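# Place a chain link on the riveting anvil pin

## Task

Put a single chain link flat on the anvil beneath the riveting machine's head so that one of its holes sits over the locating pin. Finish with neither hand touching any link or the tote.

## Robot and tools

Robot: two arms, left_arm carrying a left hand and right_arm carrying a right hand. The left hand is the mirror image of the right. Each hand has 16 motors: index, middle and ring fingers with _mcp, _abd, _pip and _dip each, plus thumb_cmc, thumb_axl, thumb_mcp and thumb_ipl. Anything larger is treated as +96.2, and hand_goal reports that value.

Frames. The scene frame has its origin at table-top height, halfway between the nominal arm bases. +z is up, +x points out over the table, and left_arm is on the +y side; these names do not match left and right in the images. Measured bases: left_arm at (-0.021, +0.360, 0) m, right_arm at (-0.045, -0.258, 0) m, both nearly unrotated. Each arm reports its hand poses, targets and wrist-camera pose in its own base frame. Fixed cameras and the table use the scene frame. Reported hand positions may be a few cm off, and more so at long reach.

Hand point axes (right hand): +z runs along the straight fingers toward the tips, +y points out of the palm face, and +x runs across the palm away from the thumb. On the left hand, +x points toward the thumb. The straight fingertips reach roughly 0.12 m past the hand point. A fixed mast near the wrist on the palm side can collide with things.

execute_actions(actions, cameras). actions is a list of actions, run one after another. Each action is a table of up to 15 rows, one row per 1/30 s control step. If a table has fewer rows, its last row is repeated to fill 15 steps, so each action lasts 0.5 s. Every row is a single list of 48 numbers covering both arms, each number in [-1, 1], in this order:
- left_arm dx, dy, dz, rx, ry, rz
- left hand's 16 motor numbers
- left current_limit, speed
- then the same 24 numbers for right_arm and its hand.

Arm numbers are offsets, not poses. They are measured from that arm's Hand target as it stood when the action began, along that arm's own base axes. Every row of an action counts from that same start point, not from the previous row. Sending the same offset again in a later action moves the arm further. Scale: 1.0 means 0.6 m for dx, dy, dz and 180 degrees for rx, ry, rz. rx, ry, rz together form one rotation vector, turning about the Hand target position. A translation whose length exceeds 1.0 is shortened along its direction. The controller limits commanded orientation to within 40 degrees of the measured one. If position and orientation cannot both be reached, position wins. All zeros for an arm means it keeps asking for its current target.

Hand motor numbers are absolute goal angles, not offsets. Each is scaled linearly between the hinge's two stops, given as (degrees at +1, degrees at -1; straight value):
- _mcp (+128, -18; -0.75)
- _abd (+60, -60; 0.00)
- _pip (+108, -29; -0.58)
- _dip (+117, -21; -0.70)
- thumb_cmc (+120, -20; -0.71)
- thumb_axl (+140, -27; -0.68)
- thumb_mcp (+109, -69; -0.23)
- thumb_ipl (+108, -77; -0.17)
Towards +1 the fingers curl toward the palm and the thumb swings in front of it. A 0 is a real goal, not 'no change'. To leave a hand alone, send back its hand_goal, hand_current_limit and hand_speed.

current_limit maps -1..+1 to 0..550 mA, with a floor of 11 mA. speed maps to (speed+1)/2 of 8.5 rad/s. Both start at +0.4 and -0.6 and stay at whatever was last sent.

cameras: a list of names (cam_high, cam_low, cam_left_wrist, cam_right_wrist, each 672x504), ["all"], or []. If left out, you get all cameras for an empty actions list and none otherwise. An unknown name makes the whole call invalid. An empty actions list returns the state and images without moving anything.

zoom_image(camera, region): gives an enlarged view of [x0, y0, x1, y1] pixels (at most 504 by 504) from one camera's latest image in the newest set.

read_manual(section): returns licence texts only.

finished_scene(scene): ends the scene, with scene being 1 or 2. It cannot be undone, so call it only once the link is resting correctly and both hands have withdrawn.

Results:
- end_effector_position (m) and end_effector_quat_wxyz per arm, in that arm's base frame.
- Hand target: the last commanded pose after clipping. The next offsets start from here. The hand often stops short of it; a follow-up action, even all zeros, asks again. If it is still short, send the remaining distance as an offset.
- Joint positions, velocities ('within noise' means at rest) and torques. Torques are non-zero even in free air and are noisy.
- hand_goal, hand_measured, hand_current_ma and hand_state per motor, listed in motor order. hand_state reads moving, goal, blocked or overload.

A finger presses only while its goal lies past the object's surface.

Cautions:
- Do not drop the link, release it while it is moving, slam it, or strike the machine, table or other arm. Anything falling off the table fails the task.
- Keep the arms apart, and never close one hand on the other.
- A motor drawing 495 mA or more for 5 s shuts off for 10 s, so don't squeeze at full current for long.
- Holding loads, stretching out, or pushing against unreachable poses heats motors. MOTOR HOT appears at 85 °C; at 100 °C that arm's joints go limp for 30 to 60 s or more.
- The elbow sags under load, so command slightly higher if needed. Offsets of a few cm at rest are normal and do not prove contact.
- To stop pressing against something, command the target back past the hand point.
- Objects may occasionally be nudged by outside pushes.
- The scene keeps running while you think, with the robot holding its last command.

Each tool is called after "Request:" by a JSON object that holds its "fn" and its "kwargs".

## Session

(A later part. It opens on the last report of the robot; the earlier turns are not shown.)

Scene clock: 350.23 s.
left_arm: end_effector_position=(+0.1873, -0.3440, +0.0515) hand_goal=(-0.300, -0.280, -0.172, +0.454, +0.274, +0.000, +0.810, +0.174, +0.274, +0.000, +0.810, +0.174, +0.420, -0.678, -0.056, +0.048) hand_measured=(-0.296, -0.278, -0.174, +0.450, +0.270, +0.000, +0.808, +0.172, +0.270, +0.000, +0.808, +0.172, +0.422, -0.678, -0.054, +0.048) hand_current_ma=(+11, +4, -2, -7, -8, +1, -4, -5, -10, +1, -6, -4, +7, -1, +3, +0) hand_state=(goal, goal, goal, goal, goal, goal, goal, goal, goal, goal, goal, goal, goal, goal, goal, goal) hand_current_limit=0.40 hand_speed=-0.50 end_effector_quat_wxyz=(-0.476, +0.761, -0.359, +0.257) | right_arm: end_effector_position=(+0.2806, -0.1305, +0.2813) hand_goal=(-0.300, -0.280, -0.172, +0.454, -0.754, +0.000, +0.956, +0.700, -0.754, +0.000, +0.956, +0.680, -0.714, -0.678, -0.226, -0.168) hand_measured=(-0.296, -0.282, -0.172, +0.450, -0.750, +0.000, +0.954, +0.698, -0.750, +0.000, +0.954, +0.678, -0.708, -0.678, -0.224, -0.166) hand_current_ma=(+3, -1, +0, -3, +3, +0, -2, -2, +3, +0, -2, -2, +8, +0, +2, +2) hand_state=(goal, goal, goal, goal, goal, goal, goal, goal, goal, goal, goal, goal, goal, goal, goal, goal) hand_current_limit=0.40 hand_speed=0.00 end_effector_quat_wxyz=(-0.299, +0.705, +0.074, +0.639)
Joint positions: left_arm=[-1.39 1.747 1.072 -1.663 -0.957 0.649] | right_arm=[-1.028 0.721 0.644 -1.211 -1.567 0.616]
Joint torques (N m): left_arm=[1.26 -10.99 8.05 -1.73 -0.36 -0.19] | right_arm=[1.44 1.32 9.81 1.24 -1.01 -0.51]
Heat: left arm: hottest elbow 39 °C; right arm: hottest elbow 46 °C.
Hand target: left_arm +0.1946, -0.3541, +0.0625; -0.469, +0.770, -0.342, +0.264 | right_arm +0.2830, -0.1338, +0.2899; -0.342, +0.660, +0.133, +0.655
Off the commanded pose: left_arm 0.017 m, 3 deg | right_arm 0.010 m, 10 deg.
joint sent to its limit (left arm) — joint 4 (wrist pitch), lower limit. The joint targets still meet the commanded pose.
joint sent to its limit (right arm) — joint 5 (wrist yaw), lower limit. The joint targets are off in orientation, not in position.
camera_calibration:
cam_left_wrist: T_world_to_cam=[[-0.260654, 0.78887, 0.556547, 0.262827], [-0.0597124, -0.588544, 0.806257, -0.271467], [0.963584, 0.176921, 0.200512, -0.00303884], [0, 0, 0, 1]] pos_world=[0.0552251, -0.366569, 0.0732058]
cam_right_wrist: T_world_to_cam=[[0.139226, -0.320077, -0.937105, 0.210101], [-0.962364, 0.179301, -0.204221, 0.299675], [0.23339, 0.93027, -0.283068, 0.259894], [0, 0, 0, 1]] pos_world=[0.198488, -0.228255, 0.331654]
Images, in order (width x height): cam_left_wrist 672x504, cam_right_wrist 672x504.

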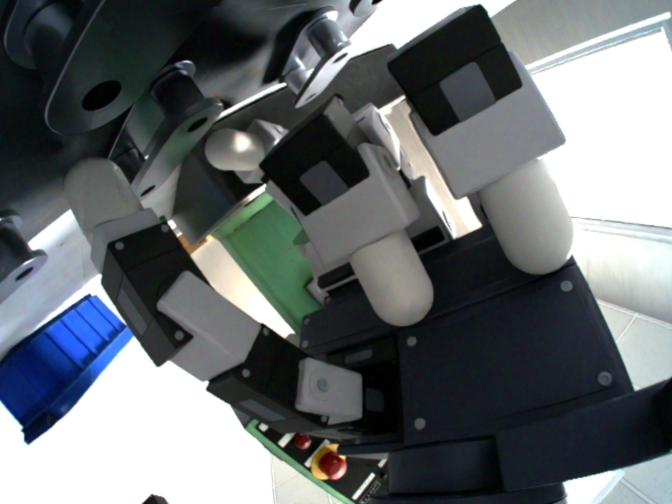

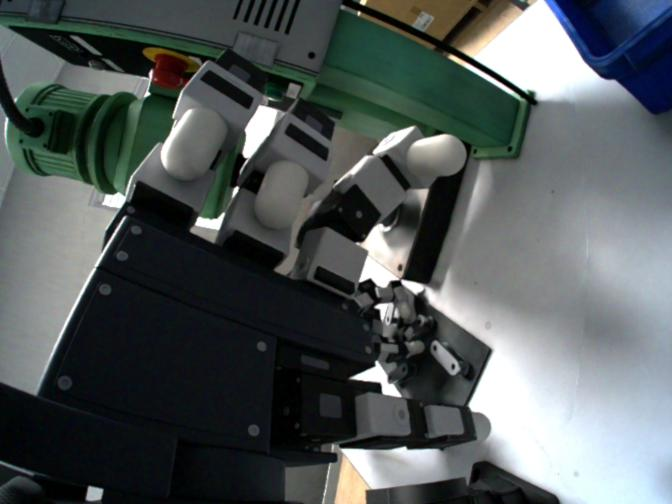

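Request:
{"fn": "execute_actions", "kwargs": {"actions": [[[0.003,0.0,-0.024,0,0,0.02,-0.30,-0.28,-0.172,0.454,0.274,0,0.81,0.174,0.274,0,0.81,0.174,0.42,-0.678,-0.056,0.049,0.4,-0.5,0,0,0.0,0,0,0,-0.30,-0.28,-0.172,0.454,-0.753,0,0.956,0.70,-0.753,0,0.956,0.68,-0.714,-0.678,-0.226,-0.168,0.4,0.0]]], "cameras": ["cam_left_wrist","cam_right_wrist"]}}

Request:
{"fn": "zoom_image", "kwargs": {"camera": "cam_left_wrist", "region": [0, 0, 300, 260]}}

Scene clock: 362.83 s.
left_arm: end_effector_position=(+0.1892, -0.3443, +0.0423) hand_goal=(-0.300, -0.280, -0.172, +0.454, +0.274, +0.000, +0.810, +0.174, +0.274, +0.000, +0.810, +0.174, +0.420, -0.678, -0.056, +0.048) hand_measured=(-0.296, -0.278, -0.174, +0.450, +0.270, +0.000, +0.808, +0.172, +0.270, +0.000, +0.808, +0.172, +0.424, -0.678, -0.054, +0.048) hand_current_ma=(+11, +4, -2, -7, -8, +1, -4, -5, -10, +1, -6, -4, +7, -1, +3, +0) hand_state=(goal, goal, goal, goal, goal, goal, goal, goal, goal, goal, goal, goal, goal, goal, goal, goal) hand_current_limit=0.40 hand_speed=-0.50 end_effector_quat_wxyz=(-0.475, +0.776, -0.335, +0.247) | right_arm: end_effector_position=(+0.2806, -0.1305, +0.2813) hand_goal=(-0.300, -0.280, -0.172, +0.454, -0.754, +0.000, +0.956, +0.700, -0.754, +0.000, +0.956, +0.680, -0.714, -0.678, -0.226, -0.168) hand_measured=(-0.296, -0.282, -0.172, +0.450, -0.750, +0.000, +0.954, +0.698, -0.750, +0.000, +0.954, +0.678, -0.708, -0.678, -0.224, -0.166) hand_current_ma=(+3, -1, +0, -3, +3, +0, -2, -2, +3, +0, -2, -2, +8, +0, +2, +2) hand_state=(goal, goal, goal, goal, goal, goal, goal, goal, goal, goal, goal, goal, goal, goal, goal, goal) hand_current_limit=0.40 hand_speed=0.00 end_effector_quat_wxyz=(-0.299, +0.705, +0.074, +0.639)
Joint positions: left_arm=[-1.379 1.773 1.081 -1.663 -0.922 0.602] | right_arm=[-1.028 0.721 0.644 -1.211 -1.567 0.616]
Joint torques (N m): left_arm=[1.32 -10.17 8.1 -1.8 -0.3 -0.21] | right_arm=[1.49 1.38 9.8 1.24 -1 -0.51]
Heat: left arm: hottest elbow 39 °C; right arm: hottest elbow 46 °C.
Hand target: left_arm +0.1964, -0.3541, +0.0482; -0.477, +0.781, -0.318, +0.249 | right_arm +0.2830, -0.1338, +0.2899; -0.342, +0.660, +0.133, +0.655
Off the commanded pose: left_arm 0.013 m, 2 deg | right_arm 0.010 m, 10 deg.
joint sent to its limit (left arm) — joint 4 (wrist pitch), lower limit. The joint targets still meet the commanded pose.
joint sent to its limit (right arm) — joint 5 (wrist yaw), lower limit. The joint targets are off in orientation, not in position.
camera_calibration:
cam_left_wrist: T_world_to_cam=[[-0.303476, 0.785052, 0.539996, 0.276218], [-0.0262406, -0.573394, 0.818859, -0.265792], [0.952478, 0.234334, 0.194612, 0.0191381], [0, 0, 0, 1]] pos_world=[0.0586224, -0.373734, 0.0647649]
cam_right_wrist: T_world_to_cam=[[0.139226, -0.320077, -0.937105, 0.210101], [-0.962364, 0.179301, -0.204221, 0.299675], [0.23339, 0.93027, -0.283068, 0.259894], [0, 0, 0, 1]] pos_world=[0.198488, -0.228255, 0.331654]
Images, in order (width x height): cam_left_wrist 672x504, cam_right_wrist 672x504.

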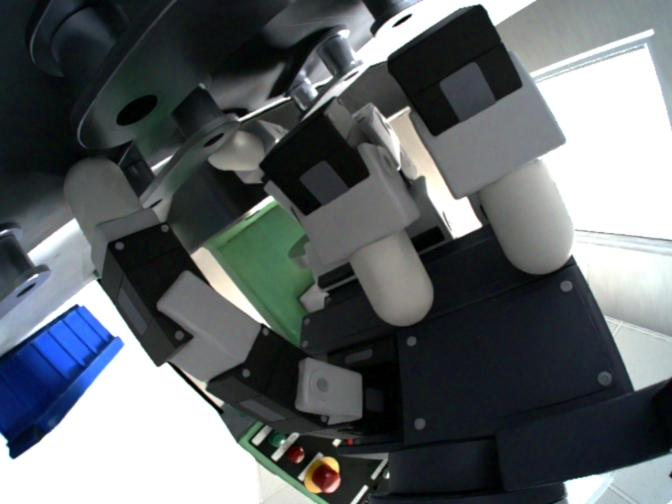

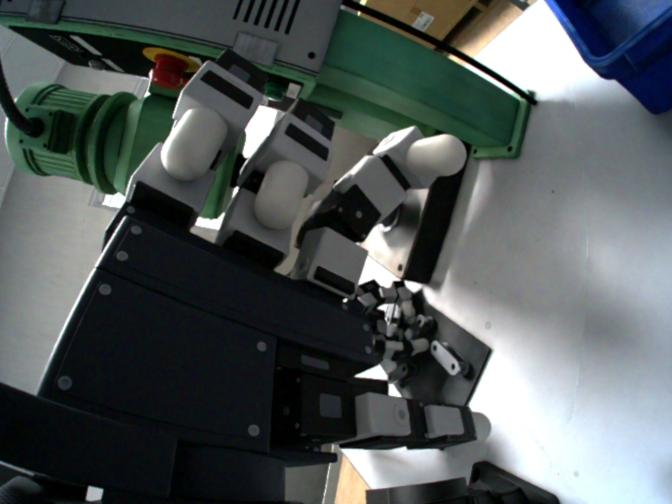

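Scaled by 1.680 from the camera's 672x504 image, which has a finer 960x720 frame.

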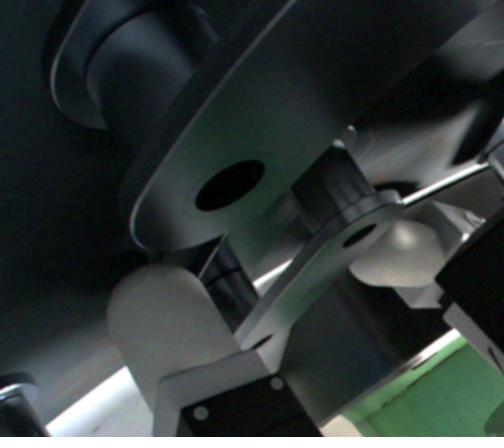

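Request:
{"fn": "execute_actions", "kwargs": {"actions": [[[0.0,0.0,-0.010,0,0,0.012,-0.23,-0.265,-0.18,0.41,0.274,0,0.81,0.174,0.274,0,0.81,0.174,0.42,-0.678,0.01,0.049,0.5,-0.8,0,0,0.0,0,0,0,-0.30,-0.28,-0.172,0.454,-0.753,0,0.956,0.70,-0.753,0,0.956,0.68,-0.714,-0.678,-0.226,-0.168,0.4,0.0]]], "cameras": ["cam_left_wrist"]}}

Request:
{"fn": "zoom_image", "kwargs": {"camera": "cam_left_wrist", "region": [0, 0, 300, 260]}}

Scene clock: 383.00 s.
left_arm: end_effector_position=(+0.1895, -0.3460, +0.0390) hand_goal=(-0.230, -0.266, -0.180, +0.410, +0.274, +0.000, +0.810, +0.174, +0.274, +0.000, +0.810, +0.174, +0.420, -0.678, +0.010, +0.048) hand_measured=(-0.228, -0.268, -0.176, +0.412, +0.270, +0.000, +0.808, +0.172, +0.270, +0.000, +0.808, +0.172, +0.426, -0.678, +0.006, +0.048) hand_current_ma=(+4, -3, +7, +6, -8, +1, -4, -5, -10, +1, -6, -4, +19, +2, -10, +0) hand_state=(goal, goal, goal, goal, goal, goal, goal, goal, goal, goal, goal, goal, goal, goal, goal, goal) hand_current_limit=0.50 hand_speed=-0.80 end_effector_quat_wxyz=(-0.472, +0.785, -0.322, +0.241) | right_arm: end_effector_position=(+0.2806, -0.1305, +0.2813) hand_goal=(-0.300, -0.280, -0.172, +0.454, -0.754, +0.000, +0.956, +0.700, -0.754, +0.000, +0.956, +0.680, -0.714, -0.678, -0.226, -0.168) hand_measured=(-0.296, -0.282, -0.172, +0.450, -0.750, +0.000, +0.954, +0.698, -0.750, +0.000, +0.954, +0.678, -0.708, -0.678, -0.224, -0.166) hand_current_ma=(+3, -1, +0, -3, +3, +0, -2, -2, +3, +0, -2, -2, +8, +0, +2, +2) hand_state=(goal, goal, goal, goal, goal, goal, goal, goal, goal, goal, goal, goal, goal, goal, goal, goal) hand_current_limit=0.40 hand_speed=0.00 end_effector_quat_wxyz=(-0.299, +0.705, +0.074, +0.639)
Joint positions: left_arm=[-1.374 1.784 1.089 -1.663 -0.899 0.579] | right_arm=[-1.028 0.721 0.644 -1.211 -1.567 0.616]
Joint torques (N m): left_arm=[1.14 -9.82 7.84 -1.81 -0.31 -0.21] | right_arm=[1.44 1.38 9.81 1.22 -1.01 -0.5]
Heat: left arm: hottest elbow 40 °C; right arm: hottest elbow 46 °C.
Hand target: left_arm +0.1964, -0.3542, +0.0422; -0.482, +0.787, -0.303, +0.240 | right_arm +0.2830, -0.1338, +0.2899; -0.342, +0.660, +0.133, +0.655
Off the commanded pose: left_arm 0.011 m, 2 deg | right_arm 0.010 m, 10 deg.
joint sent to its limit (left arm) — joint 4 (wrist pitch), lower limit. The joint targets still meet the commanded pose.
joint sent to its limit (right arm) — joint 5 (wrist yaw), lower limit. The joint targets are off in orientation, not in position.
camera_calibration:
cam_left_wrist: T_world_to_cam=[[-0.326081, 0.784263, 0.527828, 0.28387], [-0.00627102, -0.560128, 0.828382, -0.263558], [0.945321, 0.26681, 0.187565, 0.0328437], [0, 0, 0, 1]] pos_world=[0.0598641, -0.379018, 0.0623318]
Images, in order (width x height): cam_left_wrist 672x504.

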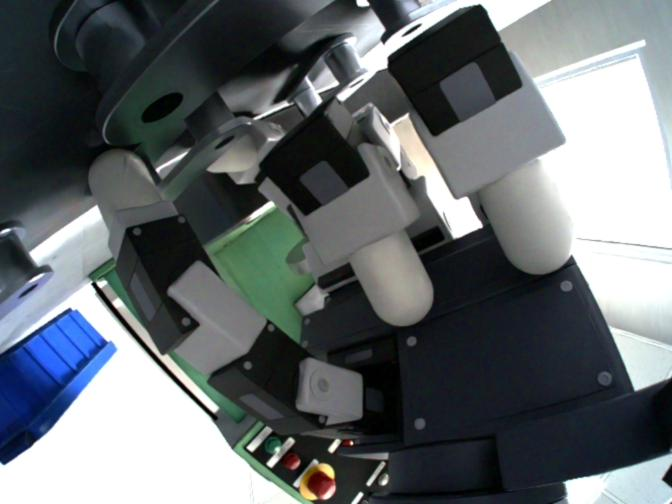

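Scaled by 1.680 from the camera's 672x504 image, which has a finer 960x720 frame.

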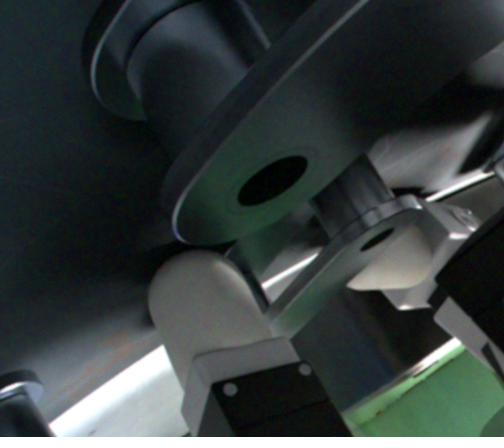

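Request:
{"fn": "execute_actions", "kwargs": {"actions": [[[0.0,0.0,0.0,0,0,0,-0.15,-0.25,-0.19,0.37,0.274,0,0.81,0.174,0.274,0,0.81,0.174,0.42,-0.678,0.06,0.049,0.6,-0.85,0,0,0.0,0,0,0,-0.30,-0.28,-0.172,0.454,-0.753,0,0.956,0.70,-0.753,0,0.956,0.68,-0.714,-0.678,-0.226,-0.168,0.4,0.0]],[[0.0,0.0,0.0,0,0,0,-0.01,-0.25,-0.15,0.40,0.274,0,0.81,0.174,0.274,0,0.81,0.174,0.42,-0.678,0.17,0.12,0.72,-0.8,0,0,0.0,0,0,0,-0.30,-0.28,-0.172,0.454,-0.753,0,0.956,0.70,-0.753,0,0.956,0.68,-0.714,-0.678,-0.226,-0.168,0.4,0.0]]], "cameras": ["cam_left_wrist"]}}

Request:
{"fn": "zoom_image", "kwargs": {"camera": "cam_left_wrist", "region": [0, 0, 300, 260]}}

Scene clock: 389.10 s.
left_arm: end_effector_position=(+0.1892, -0.3455, +0.0372) hand_goal=(-0.010, -0.250, -0.150, +0.400, +0.274, +0.000, +0.810, +0.174, +0.274, +0.000, +0.810, +0.174, +0.420, -0.678, +0.170, +0.120) hand_measured=(-0.140, -0.248, -0.184, +0.386, +0.270, +0.000, +0.808, +0.172, +0.270, +0.000, +0.808, +0.172, +0.426, -0.676, +0.056, +0.082) hand_current_ma=(-473, +4, -117, -44, -8, +1, -4, -5, -10, +1, -6, -4, +19, +3, -473, -185) hand_state=(blocked, goal, blocked, goal, goal, goal, goal, goal, goal, goal, goal, goal, goal, goal, blocked, blocked) hand_current_limit=0.72 hand_speed=-0.80 end_effector_quat_wxyz=(-0.473, +0.784, -0.322, +0.239) | right_arm: end_effector_position=(+0.2806, -0.1305, +0.2813) hand_goal=(-0.300, -0.280, -0.172, +0.454, -0.754, +0.000, +0.956, +0.700, -0.754, +0.000, +0.956, +0.680, -0.714, -0.678, -0.226, -0.168) hand_measured=(-0.296, -0.282, -0.172, +0.450, -0.750, +0.000, +0.954, +0.698, -0.750, +0.000, +0.954, +0.678, -0.708, -0.678, -0.224, -0.166) hand_current_ma=(+3, -1, +0, -3, +3, +0, -2, -2, +3, +0, -2, -2, +8, +0, +2, +2) hand_state=(goal, goal, goal, goal, goal, goal, goal, goal, goal, goal, goal, goal, goal, goal, goal, goal) hand_current_limit=0.40 hand_speed=0.00 end_effector_quat_wxyz=(-0.299, +0.705, +0.074, +0.639)
Joint positions: left_arm=[-1.374 1.788 1.089 -1.663 -0.897 0.579] | right_arm=[-1.028 0.721 0.644 -1.211 -1.567 0.616]
Joint torques (N m): left_arm=[1.38 -9.93 7.72 -1.83 -0.35 -0.22] | right_arm=[1.38 1.32 9.8 1.25 -1 -0.51]
Heat: left arm: hottest elbow 39 °C; right arm: hottest elbow 46 °C.
Hand target: left_arm +0.1964, -0.3542, +0.0423; -0.482, +0.787, -0.303, +0.240 | right_arm +0.2830, -0.1338, +0.2899; -0.342, +0.660, +0.133, +0.655
Off the commanded pose: left_arm 0.012 m, 2 deg | right_arm 0.010 m, 10 deg.
joint sent to its limit (left arm) — joint 4 (wrist pitch), lower limit. The joint targets still meet the commanded pose.
joint sent to its limit (right arm) — joint 5 (wrist yaw), lower limit. The joint targets are off in orientation, not in position.
camera_calibration:
cam_left_wrist: T_world_to_cam=[[-0.325873, 0.781664, 0.531796, 0.283171], [-0.00406623, -0.563655, 0.826, -0.263393], [0.945405, 0.267009, 0.186859, 0.0333667], [0, 0, 0, 1]] pos_world=[0.0596618, -0.378717, 0.0607387]
Images, in order (width x height): cam_left_wrist 672x504.

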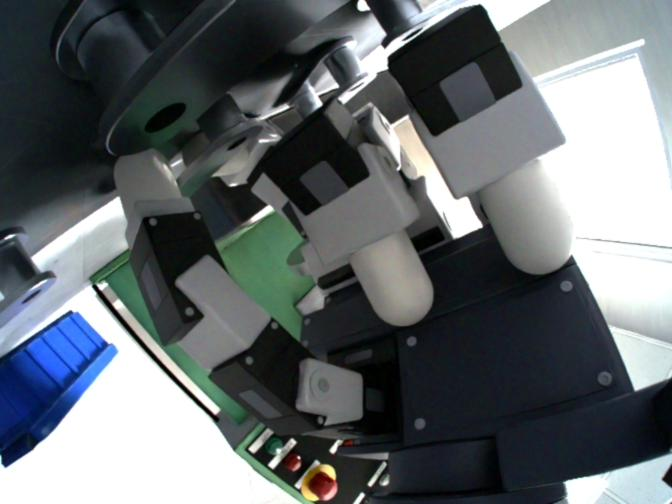

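Scaled by 1.680 from the camera's 672x504 image, which has a finer 960x720 frame.

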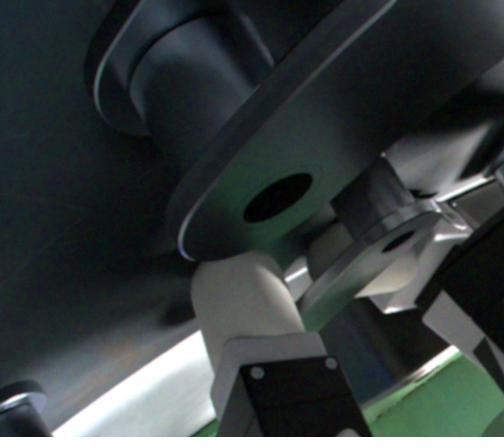

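Request:
{"fn": "execute_actions", "kwargs": {"actions": [[[0.0,0.0,0.04,0,0,0,-0.01,-0.25,-0.15,0.40,0.274,0,0.81,0.174,0.274,0,0.81,0.174,0.42,-0.678,0.17,0.12,0.72,-0.8,0,0,0.0,0,0,0,-0.30,-0.28,-0.172,0.454,-0.753,0,0.956,0.70,-0.753,0,0.956,0.68,-0.714,-0.678,-0.226,-0.168,0.4,0.0]],[[0.0,0.0,0.06,0,0,0,-0.01,-0.25,-0.15,0.40,0.274,0,0.81,0.174,0.274,0,0.81,0.174,0.42,-0.678,0.17,0.12,0.72,-0.8,0,0,0.0,0,0,0,-0.30,-0.28,-0.172,0.454,-0.753,0,0.956,0.70,-0.753,0,0.956,0.68,-0.714,-0.678,-0.226,-0.168,0.4,0.0]],[[0.0,0.04,0.06,0,0,0,-0.01,-0.25,-0.15,0.40,0.274,0,0.81,0.174,0.274,0,0.81,0.174,0.42,-0.678,0.17,0.12,0.72,-0.8,0,0,0.0,0,0,0,-0.30,-0.28,-0.172,0.454,-0.753,0,0.956,0.70,-0.753,0,0.956,0.68,-0.714,-0.678,-0.226,-0.168,0.4,0.0]]], "cameras": ["cam_left_wrist","cam_right_wrist"]}}

Request:
{"fn": "zoom_image", "kwargs": {"camera": "cam_left_wrist", "region": [0, 0, 300, 260]}}

Scene clock: 397.03 s.
left_arm: end_effector_position=(+0.1934, -0.3343, +0.1372) hand_goal=(-0.010, -0.250, -0.150, +0.400, +0.274, +0.000, +0.810, +0.174, +0.274, +0.000, +0.810, +0.174, +0.420, -0.678, +0.170, +0.120) hand_measured=(-0.138, -0.246, -0.186, +0.386, +0.270, +0.000, +0.808, +0.172, +0.270, +0.000, +0.808, +0.172, +0.432, -0.674, +0.056, +0.084) hand_current_ma=(-473, +8, -123, -44, -8, +1, -4, -5, -10, +1, -6, -4, +39, +10, -473, -184) hand_state=(blocked, goal, blocked, goal, goal, goal, goal, goal, goal, goal, goal, goal, goal, goal, blocked, blocked) hand_current_limit=0.72 hand_speed=-0.80 end_effector_quat_wxyz=(-0.403, +0.807, -0.341, +0.266) | right_arm: end_effector_position=(+0.2806, -0.1305, +0.2813) hand_goal=(-0.300, -0.280, -0.172, +0.454, -0.754, +0.000, +0.956, +0.700, -0.754, +0.000, +0.956, +0.680, -0.714, -0.678, -0.226, -0.168) hand_measured=(-0.296, -0.282, -0.172, +0.450, -0.750, +0.000, +0.954, +0.698, -0.750, +0.000, +0.954, +0.678, -0.708, -0.678, -0.224, -0.166) hand_current_ma=(+3, -1, +0, -3, +3, +0, -2, -2, +3, +0, -2, -2, +8, +0, +2, +2) hand_state=(goal, goal, goal, goal, goal, goal, goal, goal, goal, goal, goal, goal, goal, goal, goal, goal) hand_current_limit=0.40 hand_speed=0.00 end_effector_quat_wxyz=(-0.299, +0.705, +0.074, +0.639)
Joint positions: left_arm=[-1.337 1.482 1.073 -1.663 -0.916 0.783] | right_arm=[-1.028 0.721 0.644 -1.211 -1.567 0.616]
Joint torques (N m): left_arm=[1.08 -8.18 6.98 -1.26 -0.85 0.01] | right_arm=[1.49 1.32 9.8 1.26 -1 -0.51]
Heat: left arm: hottest elbow 39 °C; right arm: hottest elbow 46 °C.
Hand target: left_arm +0.1964, -0.3302, +0.1382; -0.482, +0.787, -0.303, +0.240 | right_arm +0.2830, -0.1338, +0.2899; -0.342, +0.660, +0.133, +0.655
Off the commanded pose: left_arm 0.005 m, 11 deg | right_arm 0.010 m, 10 deg.
joint sent to its limit (left arm) — joint 4 (wrist pitch), lower limit. The joint targets are off in orientation, not in position.
joint sent to its limit (right arm) — joint 5 (wrist yaw), lower limit. The joint targets are off in orientation, not in position.
camera_calibration:
cam_left_wrist: T_world_to_cam=[[-0.249497, 0.869932, 0.425405, 0.252093], [-0.013577, -0.442397, 0.896716, -0.306998], [0.96828, 0.217953, 0.122188, -0.00419262], [0, 0, 0, 1]] pos_world=[0.062788, -0.354205, 0.168561]
cam_right_wrist: T_world_to_cam=[[0.139226, -0.320077, -0.937105, 0.210101], [-0.962364, 0.179301, -0.204221, 0.299675], [0.23339, 0.93027, -0.283068, 0.259894], [0, 0, 0, 1]] pos_world=[0.198488, -0.228255, 0.331654]
Images, in order (width x height): cam_left_wrist 672x504, cam_right_wrist 672x504.

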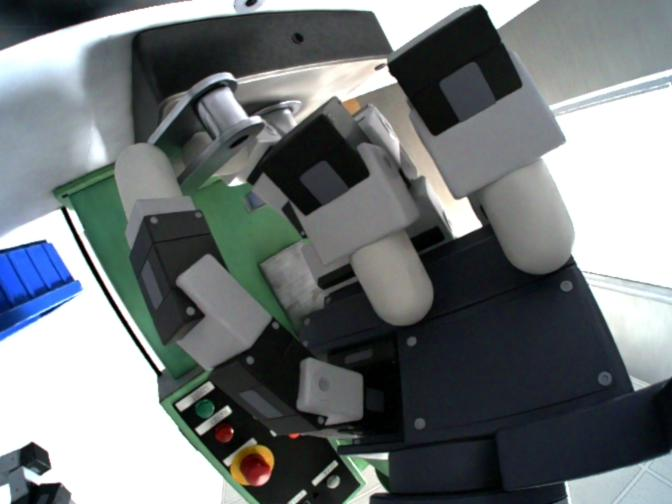

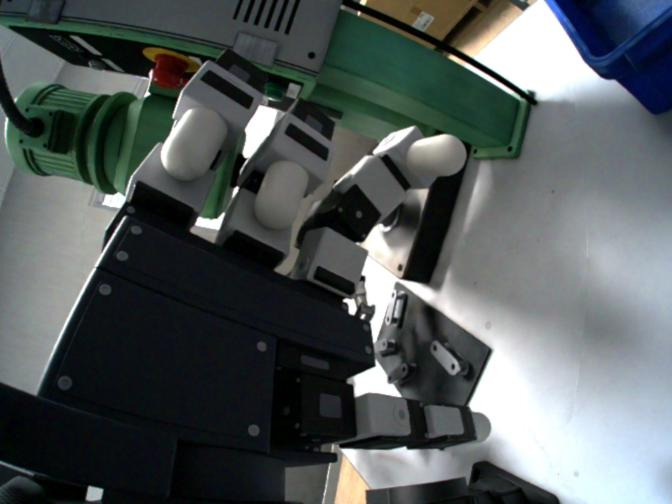

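Scaled by 1.680 from the camera's 672x504 image, which has a finer 960x720 frame.

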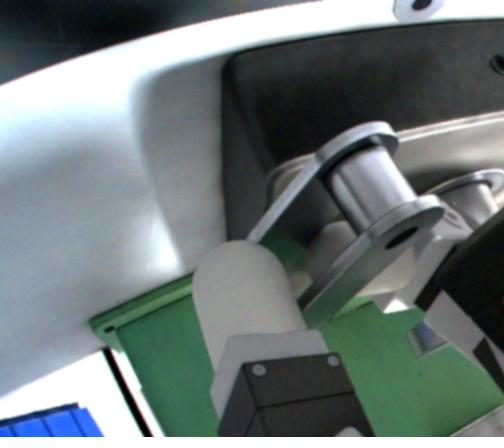

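Request:
{"fn": "execute_actions", "kwargs": {"actions": [[[0.02,0.113,0.0,0,0,0.039,-0.01,-0.25,-0.15,0.40,0.274,0,0.81,0.174,0.274,0,0.81,0.174,0.42,-0.678,0.17,0.12,0.72,-0.8,0,0,0.0,0,0,0,-0.30,-0.28,-0.172,0.454,-0.753,0,0.956,0.70,-0.753,0,0.956,0.68,-0.714,-0.678,-0.226,-0.168,0.4,0.0]],[[0.02,0.113,0.0,0,0,0.039,-0.01,-0.25,-0.15,0.40,0.274,0,0.81,0.174,0.274,0,0.81,0.174,0.42,-0.678,0.17,0.12,0.72,-0.8,0,0,0.0,0,0,0,-0.30,-0.28,-0.172,0.454,-0.753,0,0.956,0.70,-0.753,0,0.956,0.68,-0.714,-0.678,-0.226,-0.168,0.4,0.0]],[[0.03,0.113,0.0,0,0,0.039,-0.01,-0.25,-0.15,0.40,0.274,0,0.81,0.174,0.274,0,0.81,0.174,0.42,-0.678,0.17,0.12,0.72,-0.8,0,0,0.0,0,0,0,-0.30,-0.28,-0.172,0.454,-0.753,0,0.956,0.70,-0.753,0,0.956,0.68,-0.714,-0.678,-0.226,-0.168,0.4,0.0]],[[0.03,0.107,-0.03,0,0,0.039,-0.01,-0.25,-0.15,0.40,0.274,0,0.81,0.174,0.274,0,0.81,0.174,0.42,-0.678,0.17,0.12,0.72,-0.8,0,0,0.0,0,0,0,-0.30,-0.28,-0.172,0.454,-0.753,0,0.956,0.70,-0.753,0,0.956,0.68,-0.714,-0.678,-0.226,-0.168,0.4,0.0]]], "cameras": ["cam_left_wrist","cam_right_wrist"]}}

Request:
{"fn": "zoom_image", "kwargs": {"camera": "cam_left_wrist", "region": [0, 0, 300, 260]}}

Scene clock: 415.73 s.
left_arm: end_effector_position=(+0.2546, -0.0609, +0.1160) hand_goal=(-0.010, -0.250, -0.150, +0.400, +0.274, +0.000, +0.810, +0.174, +0.274, +0.000, +0.810, +0.174, +0.420, -0.678, +0.170, +0.120) hand_measured=(-0.128, -0.246, -0.194, +0.386, +0.272, +0.000, +0.808, +0.172, +0.272, +0.000, +0.808, +0.172, +0.434, -0.674, +0.056, +0.084) hand_current_ma=(-473, +7, -160, -44, -6, +1, -4, -5, -6, +1, -6, -4, +45, +13, -473, -184) hand_state=(blocked, goal, blocked, goal, goal, goal, goal, goal, goal, goal, goal, goal, goal, goal, blocked, blocked) hand_current_limit=0.72 hand_speed=-0.80 end_effector_quat_wxyz=(-0.505, +0.848, -0.116, +0.113) | right_arm: end_effector_position=(+0.2806, -0.1305, +0.2813) hand_goal=(-0.300, -0.280, -0.172, +0.454, -0.754, +0.000, +0.956, +0.700, -0.754, +0.000, +0.956, +0.680, -0.714, -0.678, -0.226, -0.168) hand_measured=(-0.296, -0.282, -0.172, +0.450, -0.750, +0.000, +0.954, +0.698, -0.750, +0.000, +0.954, +0.678, -0.708, -0.678, -0.224, -0.166) hand_current_ma=(+3, -1, +0, -3, +3, +0, -2, -2, +3, +0, -2, -2, +8, +0, +2, +2) hand_state=(goal, goal, goal, goal, goal, goal, goal, goal, goal, goal, goal, goal, goal, goal, goal, goal) hand_current_limit=0.40 hand_speed=0.00 end_effector_quat_wxyz=(-0.299, +0.705, +0.074, +0.639)
Joint positions: left_arm=[-0.703 1.194 0.716 -1.667 -0.985 0.827] | right_arm=[-1.028 0.721 0.644 -1.211 -1.567 0.616]
Joint torques (N m): left_arm=[-0.5 -4.19 6.83 -1.26 -0.93 -0.25] | right_arm=[1.38 1.44 9.8 1.25 -1 -0.5]
Heat: left arm: hottest elbow 38 °C; right arm: hottest elbow 46 °C.
Hand target: left_arm +0.2564, -0.0625, +0.1202; -0.525, +0.837, -0.103, +0.116 | right_arm +0.2830, -0.1338, +0.2899; -0.342, +0.660, +0.133, +0.655
Off the commanded pose: left_arm 0.005 m, 3 deg | right_arm 0.010 m, 10 deg.
joint sent to its limit (left arm) — joint 4 (wrist pitch), lower limit. The joint targets are off in orientation, not in position.
joint sent to its limit (right arm) — joint 5 (wrist yaw), lower limit. The joint targets are off in orientation, not in position.
camera_calibration:
cam_left_wrist: T_world_to_cam=[[-0.659704, 0.542998, 0.519561, 0.11206], [0.273063, -0.470902, 0.838861, -0.234227], [0.700163, 0.695272, 0.162383, -0.027847], [0, 0, 0, 1]] pos_world=[0.157382, -0.151785, 0.142784]
cam_right_wrist: T_world_to_cam=[[0.139226, -0.320077, -0.937105, 0.210101], [-0.962364, 0.179301, -0.204221, 0.299675], [0.23339, 0.93027, -0.283068, 0.259894], [0, 0, 0, 1]] pos_world=[0.198488, -0.228255, 0.331654]
Images, in order (width x height): cam_left_wrist 672x504, cam_right_wrist 672x504.

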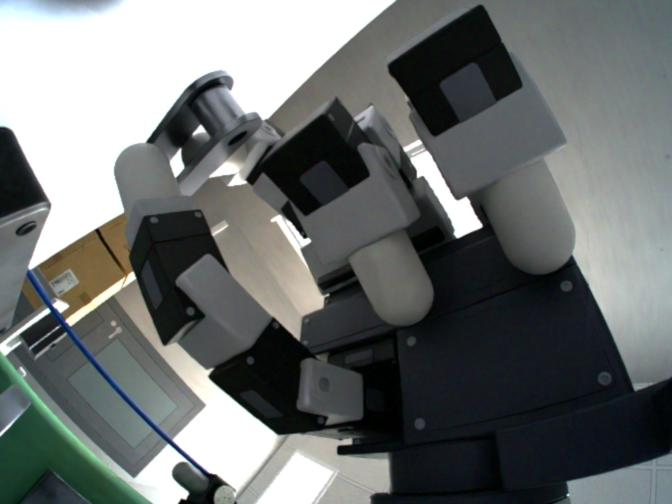

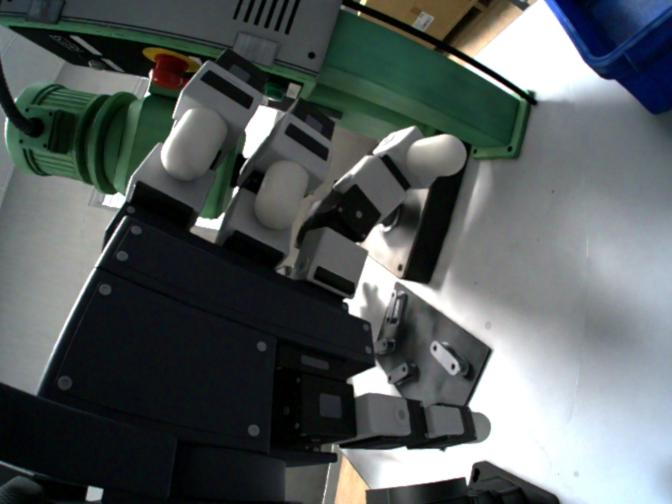

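Scaled by 1.680 from the camera's 672x504 image, which has a finer 960x720 frame.

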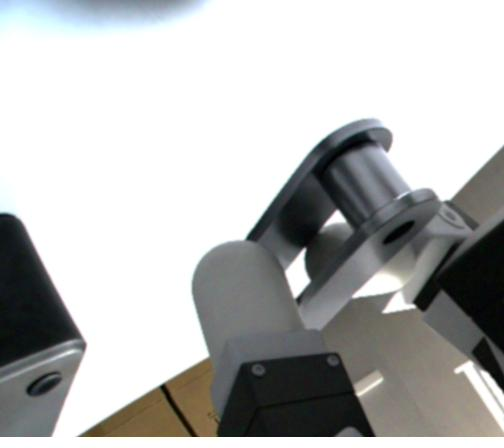

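Request:
{"fn": "execute_actions", "kwargs": {"actions": [[[0.0,0.0,-0.075,0,0,0.0,-0.01,-0.25,-0.15,0.40,0.274,0,0.81,0.174,0.274,0,0.81,0.174,0.42,-0.678,0.17,0.12,0.72,-0.8,0,0,0.0,0,0,0,-0.30,-0.28,-0.172,0.454,-0.753,0,0.956,0.70,-0.753,0,0.956,0.68,-0.714,-0.678,-0.226,-0.168,0.4,0.0]],[[0.0,0.0,-0.035,0,0,0.0,-0.01,-0.25,-0.15,0.40,0.274,0,0.81,0.174,0.274,0,0.81,0.174,0.42,-0.678,0.17,0.12,0.72,-0.8,0,0,0.0,0,0,0,-0.30,-0.28,-0.172,0.454,-0.753,0,0.956,0.70,-0.753,0,0.956,0.68,-0.714,-0.678,-0.226,-0.168,0.4,0.0]]], "cameras": ["cam_left_wrist"]}}

Request:
{"fn": "zoom_image", "kwargs": {"camera": "cam_left_wrist", "region": [0, 0, 300, 260]}}

Scene clock: 423.03 s.
left_arm: end_effector_position=(+0.2543, -0.0601, +0.0546) hand_goal=(-0.010, -0.250, -0.150, +0.400, +0.274, +0.000, +0.810, +0.174, +0.274, +0.000, +0.810, +0.174, +0.420, -0.678, +0.170, +0.120) hand_measured=(-0.128, -0.246, -0.194, +0.386, +0.272, +0.000, +0.808, +0.172, +0.272, +0.000, +0.808, +0.172, +0.434, -0.674, +0.056, +0.084) hand_current_ma=(-473, +7, -160, -44, -6, +1, -4, -5, -6, +1, -6, -4, +46, +14, -473, -184) hand_state=(blocked, goal, blocked, goal, goal, goal, goal, goal, goal, goal, goal, goal, goal, goal, blocked, blocked) hand_current_limit=0.72 hand_speed=-0.80 end_effector_quat_wxyz=(-0.526, +0.837, -0.109, +0.103) | right_arm: end_effector_position=(+0.2806, -0.1305, +0.2813) hand_goal=(-0.300, -0.280, -0.172, +0.454, -0.754, +0.000, +0.956, +0.700, -0.754, +0.000, +0.956, +0.680, -0.714, -0.678, -0.226, -0.168) hand_measured=(-0.296, -0.282, -0.172, +0.450, -0.750, +0.000, +0.954, +0.698, -0.750, +0.000, +0.954, +0.678, -0.708, -0.678, -0.224, -0.166) hand_current_ma=(+3, -1, +0, -3, +3, +0, -2, -2, +3, +0, -2, -2, +8, +0, +2, +2) hand_state=(goal, goal, goal, goal, goal, goal, goal, goal, goal, goal, goal, goal, goal, goal, goal, goal) hand_current_limit=0.40 hand_speed=0.00 end_effector_quat_wxyz=(-0.299, +0.705, +0.074, +0.639)
Joint positions: left_arm=[-0.721 1.373 0.644 -1.532 -0.988 0.727] | right_arm=[-1.028 0.721 0.644 -1.211 -1.567 0.616]
Joint torques (N m): left_arm=[-0.38 -4.95 4.74 -0.62 -0.61 -0.26] | right_arm=[1.32 1.44 9.8 1.26 -1 -0.51]
Heat: left arm: hottest elbow 38 °C; right arm: hottest elbow 46 °C.
Hand target: left_arm +0.2564, -0.0626, +0.0542; -0.525, +0.837, -0.103, +0.116 | right_arm +0.2830, -0.1338, +0.2899; -0.342, +0.660, +0.133, +0.655
Off the commanded pose: left_arm 0.003 m, 2 deg | right_arm 0.010 m, 10 deg.
joint sent to its limit (right arm) — joint 5 (wrist yaw), lower limit. The joint targets are off in orientation, not in position.
camera_calibration:
cam_left_wrist: T_world_to_cam=[[-0.67133, 0.501277, 0.545928, 0.142329], [0.286556, -0.503755, 0.814934, -0.186295], [0.683521, 0.703528, 0.194542, -0.0152173], [0, 0, 0, 1]] pos_world=[0.159335, -0.154488, 0.0770767]
Images, in order (width x height): cam_left_wrist 672x504.

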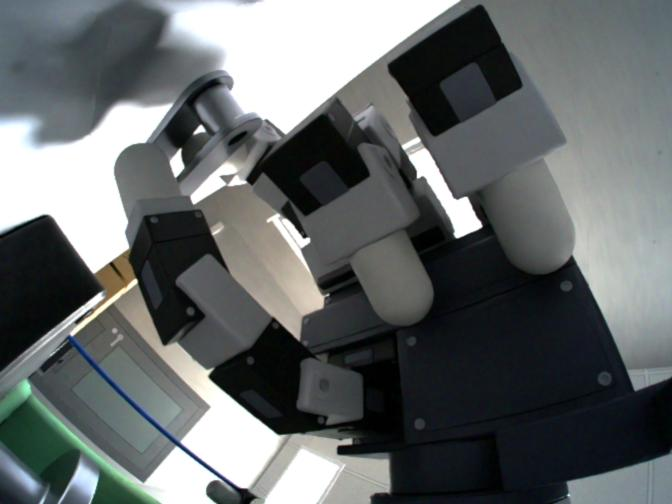

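Scaled by 1.680 from the camera's 672x504 image, which has a finer 960x720 frame.

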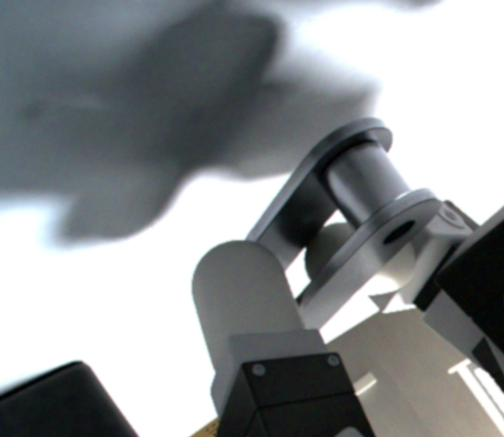

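Request:
{"fn": "execute_actions", "kwargs": {"actions": [[[0.0,0.0,-0.030,0,0,0.0,-0.01,-0.25,-0.15,0.40,0.274,0,0.81,0.174,0.274,0,0.81,0.174,0.42,-0.678,0.17,0.12,0.72,-0.8,0,0,0.0,0,0,0,-0.30,-0.28,-0.172,0.454,-0.753,0,0.956,0.70,-0.753,0,0.956,0.68,-0.714,-0.678,-0.226,-0.168,0.4,0.0]]], "cameras": ["cam_left_wrist"]}}

Request:
{"fn": "zoom_image", "kwargs": {"camera": "cam_left_wrist", "region": [0, 0, 300, 260]}}

Scene clock: 427.33 s.
left_arm: end_effector_position=(+0.2544, -0.0600, +0.0362) hand_goal=(-0.010, -0.250, -0.150, +0.400, +0.274, +0.000, +0.810, +0.174, +0.274, +0.000, +0.810, +0.174, +0.420, -0.678, +0.170, +0.120) hand_measured=(-0.128, -0.246, -0.194, +0.386, +0.272, +0.000, +0.808, +0.172, +0.272, +0.000, +0.808, +0.172, +0.434, -0.674, +0.056, +0.084) hand_current_ma=(-473, +8, -160, -44, -6, +1, -4, -5, -6, +1, -6, -4, +47, +14, -473, -184) hand_state=(blocked, goal, blocked, goal, goal, goal, goal, goal, goal, goal, goal, goal, goal, goal, blocked, blocked) hand_current_limit=0.72 hand_speed=-0.80 end_effector_quat_wxyz=(-0.526, +0.837, -0.108, +0.104) | right_arm: end_effector_position=(+0.2806, -0.1305, +0.2813) hand_goal=(-0.300, -0.280, -0.172, +0.454, -0.754, +0.000, +0.956, +0.700, -0.754, +0.000, +0.956, +0.680, -0.714, -0.678, -0.226, -0.168) hand_measured=(-0.296, -0.282, -0.172, +0.450, -0.750, +0.000, +0.954, +0.698, -0.750, +0.000, +0.954, +0.678, -0.708, -0.678, -0.224, -0.166) hand_current_ma=(+3, -1, +0, -3, +3, +0, -2, -2, +3, +0, -2, -2, +8, +0, +2, +2) hand_state=(goal, goal, goal, goal, goal, goal, goal, goal, goal, goal, goal, goal, goal, goal, goal, goal) hand_current_limit=0.40 hand_speed=0.00 end_effector_quat_wxyz=(-0.299, +0.705, +0.074, +0.639)
Joint positions: left_arm=[-0.721 1.419 0.623 -1.466 -0.988 0.724] | right_arm=[-1.028 0.721 0.644 -1.211 -1.567 0.616]
Joint torques (N m): left_arm=[-0.91 -4.48 4.33 -0.58 -0.62 -0.24] | right_arm=[1.32 1.44 9.78 1.25 -1.01 -0.51]
Heat: left arm: hottest elbow 38 °C; right arm: hottest elbow 46 °C.
Hand target: left_arm +0.2564, -0.0625, +0.0362; -0.525, +0.837, -0.103, +0.116 | right_arm +0.2830, -0.1338, +0.2899; -0.342, +0.660, +0.133, +0.655
Off the commanded pose: left_arm 0.003 m, 2 deg | right_arm 0.010 m, 10 deg.
joint sent to its limit (right arm) — joint 5 (wrist yaw), lower limit. The joint targets are off in orientation, not in position.
camera_calibration:
cam_left_wrist: T_world_to_cam=[[-0.672912, 0.50045, 0.544738, 0.152861], [0.285868, -0.503264, 0.815478, -0.17109], [0.682253, 0.704468, 0.19559, -0.0113766], [0, 0, 0, 1]] pos_world=[0.159533, -0.154588, 0.0584756]
Images, in order (width x height): cam_left_wrist 672x504.

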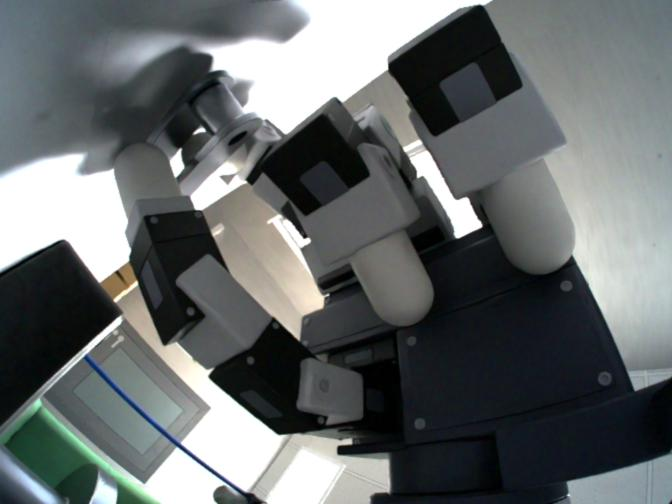

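Scaled by 1.680 from the camera's 672x504 image, which has a finer 960x720 frame.

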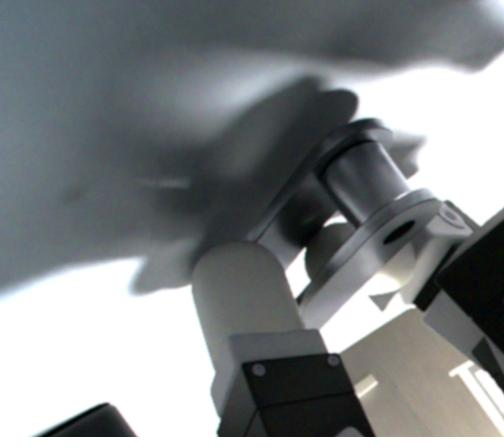

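Request:
{"fn": "execute_actions", "kwargs": {"actions": [[[0.0,0.0,-0.012,0,0,0.0,-0.01,-0.25,-0.15,0.40,0.274,0,0.81,0.174,0.274,0,0.81,0.174,0.42,-0.678,0.17,0.12,0.72,-0.8,0,0,0.0,0,0,0,-0.30,-0.28,-0.172,0.454,-0.753,0,0.956,0.70,-0.753,0,0.956,0.68,-0.714,-0.678,-0.226,-0.168,0.4,0.0]]], "cameras": ["cam_left_wrist"]}}

Request:
{"fn": "zoom_image", "kwargs": {"camera": "cam_left_wrist", "region": [0, 0, 300, 260]}}

Scene clock: 432.03 s.
left_arm: end_effector_position=(+0.2556, -0.0611, +0.0306) hand_goal=(-0.010, -0.250, -0.150, +0.400, +0.274, +0.000, +0.810, +0.174, +0.274, +0.000, +0.810, +0.174, +0.420, -0.678, +0.170, +0.120) hand_measured=(-0.128, -0.246, -0.194, +0.386, +0.272, +0.000, +0.808, +0.172, +0.272, +0.000, +0.808, +0.172, +0.434, -0.674, +0.056, +0.084) hand_current_ma=(-473, +8, -160, -44, -6, +1, -4, -5, -6, +1, -6, -4, +47, +14, -473, -184) hand_state=(blocked, goal, blocked, goal, goal, goal, goal, goal, goal, goal, goal, goal, goal, goal, blocked, blocked) hand_current_limit=0.72 hand_speed=-0.80 end_effector_quat_wxyz=(-0.525, +0.838, -0.106, +0.106) | right_arm: end_effector_position=(+0.2806, -0.1305, +0.2813) hand_goal=(-0.300, -0.280, -0.172, +0.454, -0.754, +0.000, +0.956, +0.700, -0.754, +0.000, +0.956, +0.680, -0.714, -0.678, -0.226, -0.168) hand_measured=(-0.296, -0.282, -0.172, +0.450, -0.750, +0.000, +0.954, +0.698, -0.750, +0.000, +0.954, +0.678, -0.708, -0.678, -0.224, -0.166) hand_current_ma=(+3, -1, +0, -3, +3, +0, -2, -2, +3, +0, -2, -2, +8, +0, +2, +2) hand_state=(goal, goal, goal, goal, goal, goal, goal, goal, goal, goal, goal, goal, goal, goal, goal, goal) hand_current_limit=0.40 hand_speed=0.00 end_effector_quat_wxyz=(-0.299, +0.705, +0.074, +0.639)
Joint positions: left_arm=[-0.721 1.433 0.618 -1.44 -0.988 0.724] | right_arm=[-1.028 0.721 0.644 -1.211 -1.567 0.616]
Joint torques (N m): left_arm=[-0.44 -4.72 4.05 -0.61 -0.63 -0.23] | right_arm=[1.44 1.44 9.8 1.25 -1 -0.51]
Heat: left arm: hottest elbow 38 °C; right arm: hottest elbow 46 °C.
Hand target: left_arm +0.2564, -0.0626, +0.0291; -0.525, +0.837, -0.103, +0.116 | right_arm +0.2830, -0.1338, +0.2899; -0.342, +0.660, +0.133, +0.655
Off the commanded pose: left_arm 0.002 m, 1 deg | right_arm 0.010 m, 10 deg.
joint sent to its limit (right arm) — joint 5 (wrist yaw), lower limit. The joint targets are off in orientation, not in position.
camera_calibration:
cam_left_wrist: T_world_to_cam=[[-0.676069, 0.503275, 0.538187, 0.158521], [0.280983, -0.499119, 0.819712, -0.166153], [0.68116, 0.705404, 0.196027, -0.0100952], [0, 0, 0, 1]] pos_world=[0.160734, -0.155589, 0.0528631]
Images, in order (width x height): cam_left_wrist 672x504.

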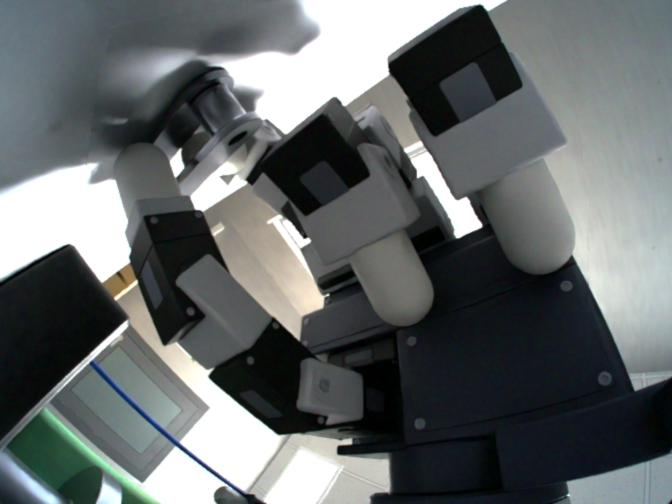

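Scaled by 1.680 from the camera's 672x504 image, which has a finer 960x720 frame.

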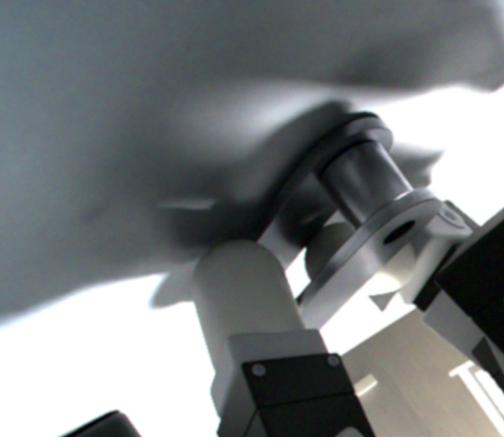

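Request:
{"fn": "execute_actions", "kwargs": {"actions": [[[0.0,0.0,-0.003,0,0,0.0,-0.12,-0.25,-0.18,0.385,0.274,0,0.81,0.174,0.274,0,0.81,0.174,0.42,-0.678,0.06,0.08,0.3,-0.85,0,0,0.0,0,0,0,-0.30,-0.28,-0.172,0.454,-0.753,0,0.956,0.70,-0.753,0,0.956,0.68,-0.714,-0.678,-0.226,-0.168,0.4,0.0]],[[0.0,0.0,0.0,0,0,0.0,-0.20,-0.265,-0.18,0.41,0.274,0,0.81,0.174,0.274,0,0.81,0.174,0.42,-0.678,0.0,0.055,0.3,-0.8,0,0,0.0,0,0,0,-0.30,-0.28,-0.172,0.454,-0.753,0,0.956,0.70,-0.753,0,0.956,0.68,-0.714,-0.678,-0.226,-0.168,0.4,0.0]],[[0.0,0.0,0.0,0,0,0.0,-0.32,-0.28,-0.172,0.454,0.274,0,0.81,0.174,0.274,0,0.81,0.174,0.42,-0.678,-0.08,0.045,0.3,-0.8,0,0,0.0,0,0,0,-0.30,-0.28,-0.172,0.454,-0.753,0,0.956,0.70,-0.753,0,0.956,0.68,-0.714,-0.678,-0.226,-0.168,0.4,0.0]]], "cameras": ["cam_left_wrist"]}}

Request:
{"fn": "zoom_image", "kwargs": {"camera": "cam_left_wrist", "region": [0, 0, 300, 260]}}

Scene clock: 440.20 s.
left_arm: end_effector_position=(+0.2569, -0.0619, +0.0298) hand_goal=(-0.320, -0.280, -0.172, +0.454, +0.274, +0.000, +0.810, +0.174, +0.274, +0.000, +0.810, +0.174, +0.420, -0.678, -0.080, +0.044) hand_measured=(-0.308, -0.274, -0.174, +0.450, +0.272, +0.000, +0.808, +0.172, +0.272, +0.000, +0.808, +0.172, +0.424, -0.676, -0.070, +0.048) hand_current_ma=(+39, +12, -7, -9, -6, +1, -4, -5, -6, +1, -6, -4, +11, +5, +38, +13) hand_state=(goal, goal, goal, goal, goal, goal, goal, goal, goal, goal, goal, goal, goal, goal, goal, goal) hand_current_limit=0.30 hand_speed=-0.80 end_effector_quat_wxyz=(-0.523, +0.839, -0.103, +0.109) | right_arm: end_effector_position=(+0.2806, -0.1305, +0.2813) hand_goal=(-0.300, -0.280, -0.172, +0.454, -0.754, +0.000, +0.956, +0.700, -0.754, +0.000, +0.956, +0.680, -0.714, -0.678, -0.226, -0.168) hand_measured=(-0.296, -0.282, -0.172, +0.450, -0.750, +0.000, +0.954, +0.698, -0.750, +0.000, +0.954, +0.678, -0.708, -0.678, -0.224, -0.166) hand_current_ma=(+3, -1, +0, -3, +3, +0, -2, -2, +3, +0, -2, -2, +8, +0, +2, +2) hand_state=(goal, goal, goal, goal, goal, goal, goal, goal, goal, goal, goal, goal, goal, goal, goal, goal) hand_current_limit=0.40 hand_speed=0.00 end_effector_quat_wxyz=(-0.299, +0.705, +0.074, +0.639)
Joint positions: left_arm=[-0.721 1.435 0.618 -1.433 -0.988 0.718] | right_arm=[-1.028 0.721 0.644 -1.211 -1.567 0.616]
Joint torques (N m): left_arm=[-0.73 -4.66 3.85 -0.54 -0.63 -0.2] | right_arm=[1.44 1.32 9.78 1.26 -1 -0.51]
Heat: left arm: hottest elbow 37 °C; right arm: hottest elbow 46 °C.
Hand target: left_arm +0.2564, -0.0626, +0.0272; -0.525, +0.837, -0.103, +0.116 | right_arm +0.2830, -0.1338, +0.2899; -0.342, +0.660, +0.133, +0.655
Off the commanded pose: left_arm 0.003 m, 1 deg | right_arm 0.010 m, 10 deg.
joint sent to its limit (right arm) — joint 5 (wrist yaw), lower limit. The joint targets are off in orientation, not in position.
camera_calibration:
cam_left_wrist: T_world_to_cam=[[-0.681604, 0.503651, 0.530803, 0.161787], [0.275839, -0.49504, 0.823922, -0.164803], [0.677738, 0.708005, 0.198495, -0.00929016], [0, 0, 0, 1]] pos_world=[0.16203, -0.156491, 0.0517517]
Images, in order (width x height): cam_left_wrist 672x504.

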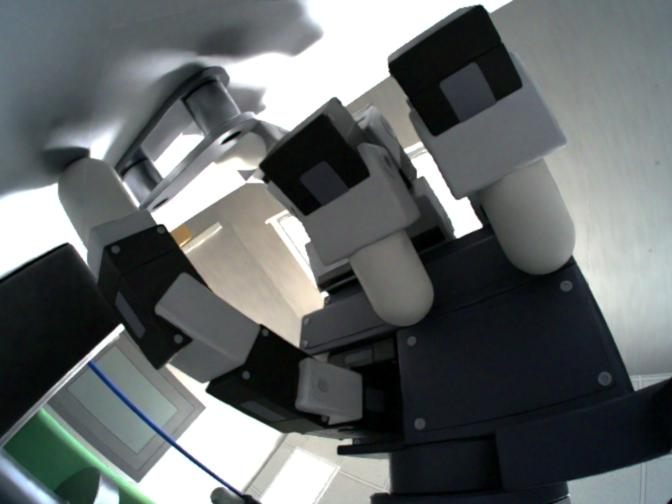

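Scaled by 1.680 from the camera's 672x504 image, which has a finer 960x720 frame.

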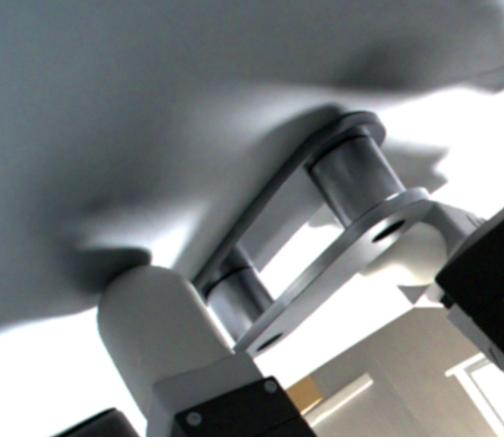

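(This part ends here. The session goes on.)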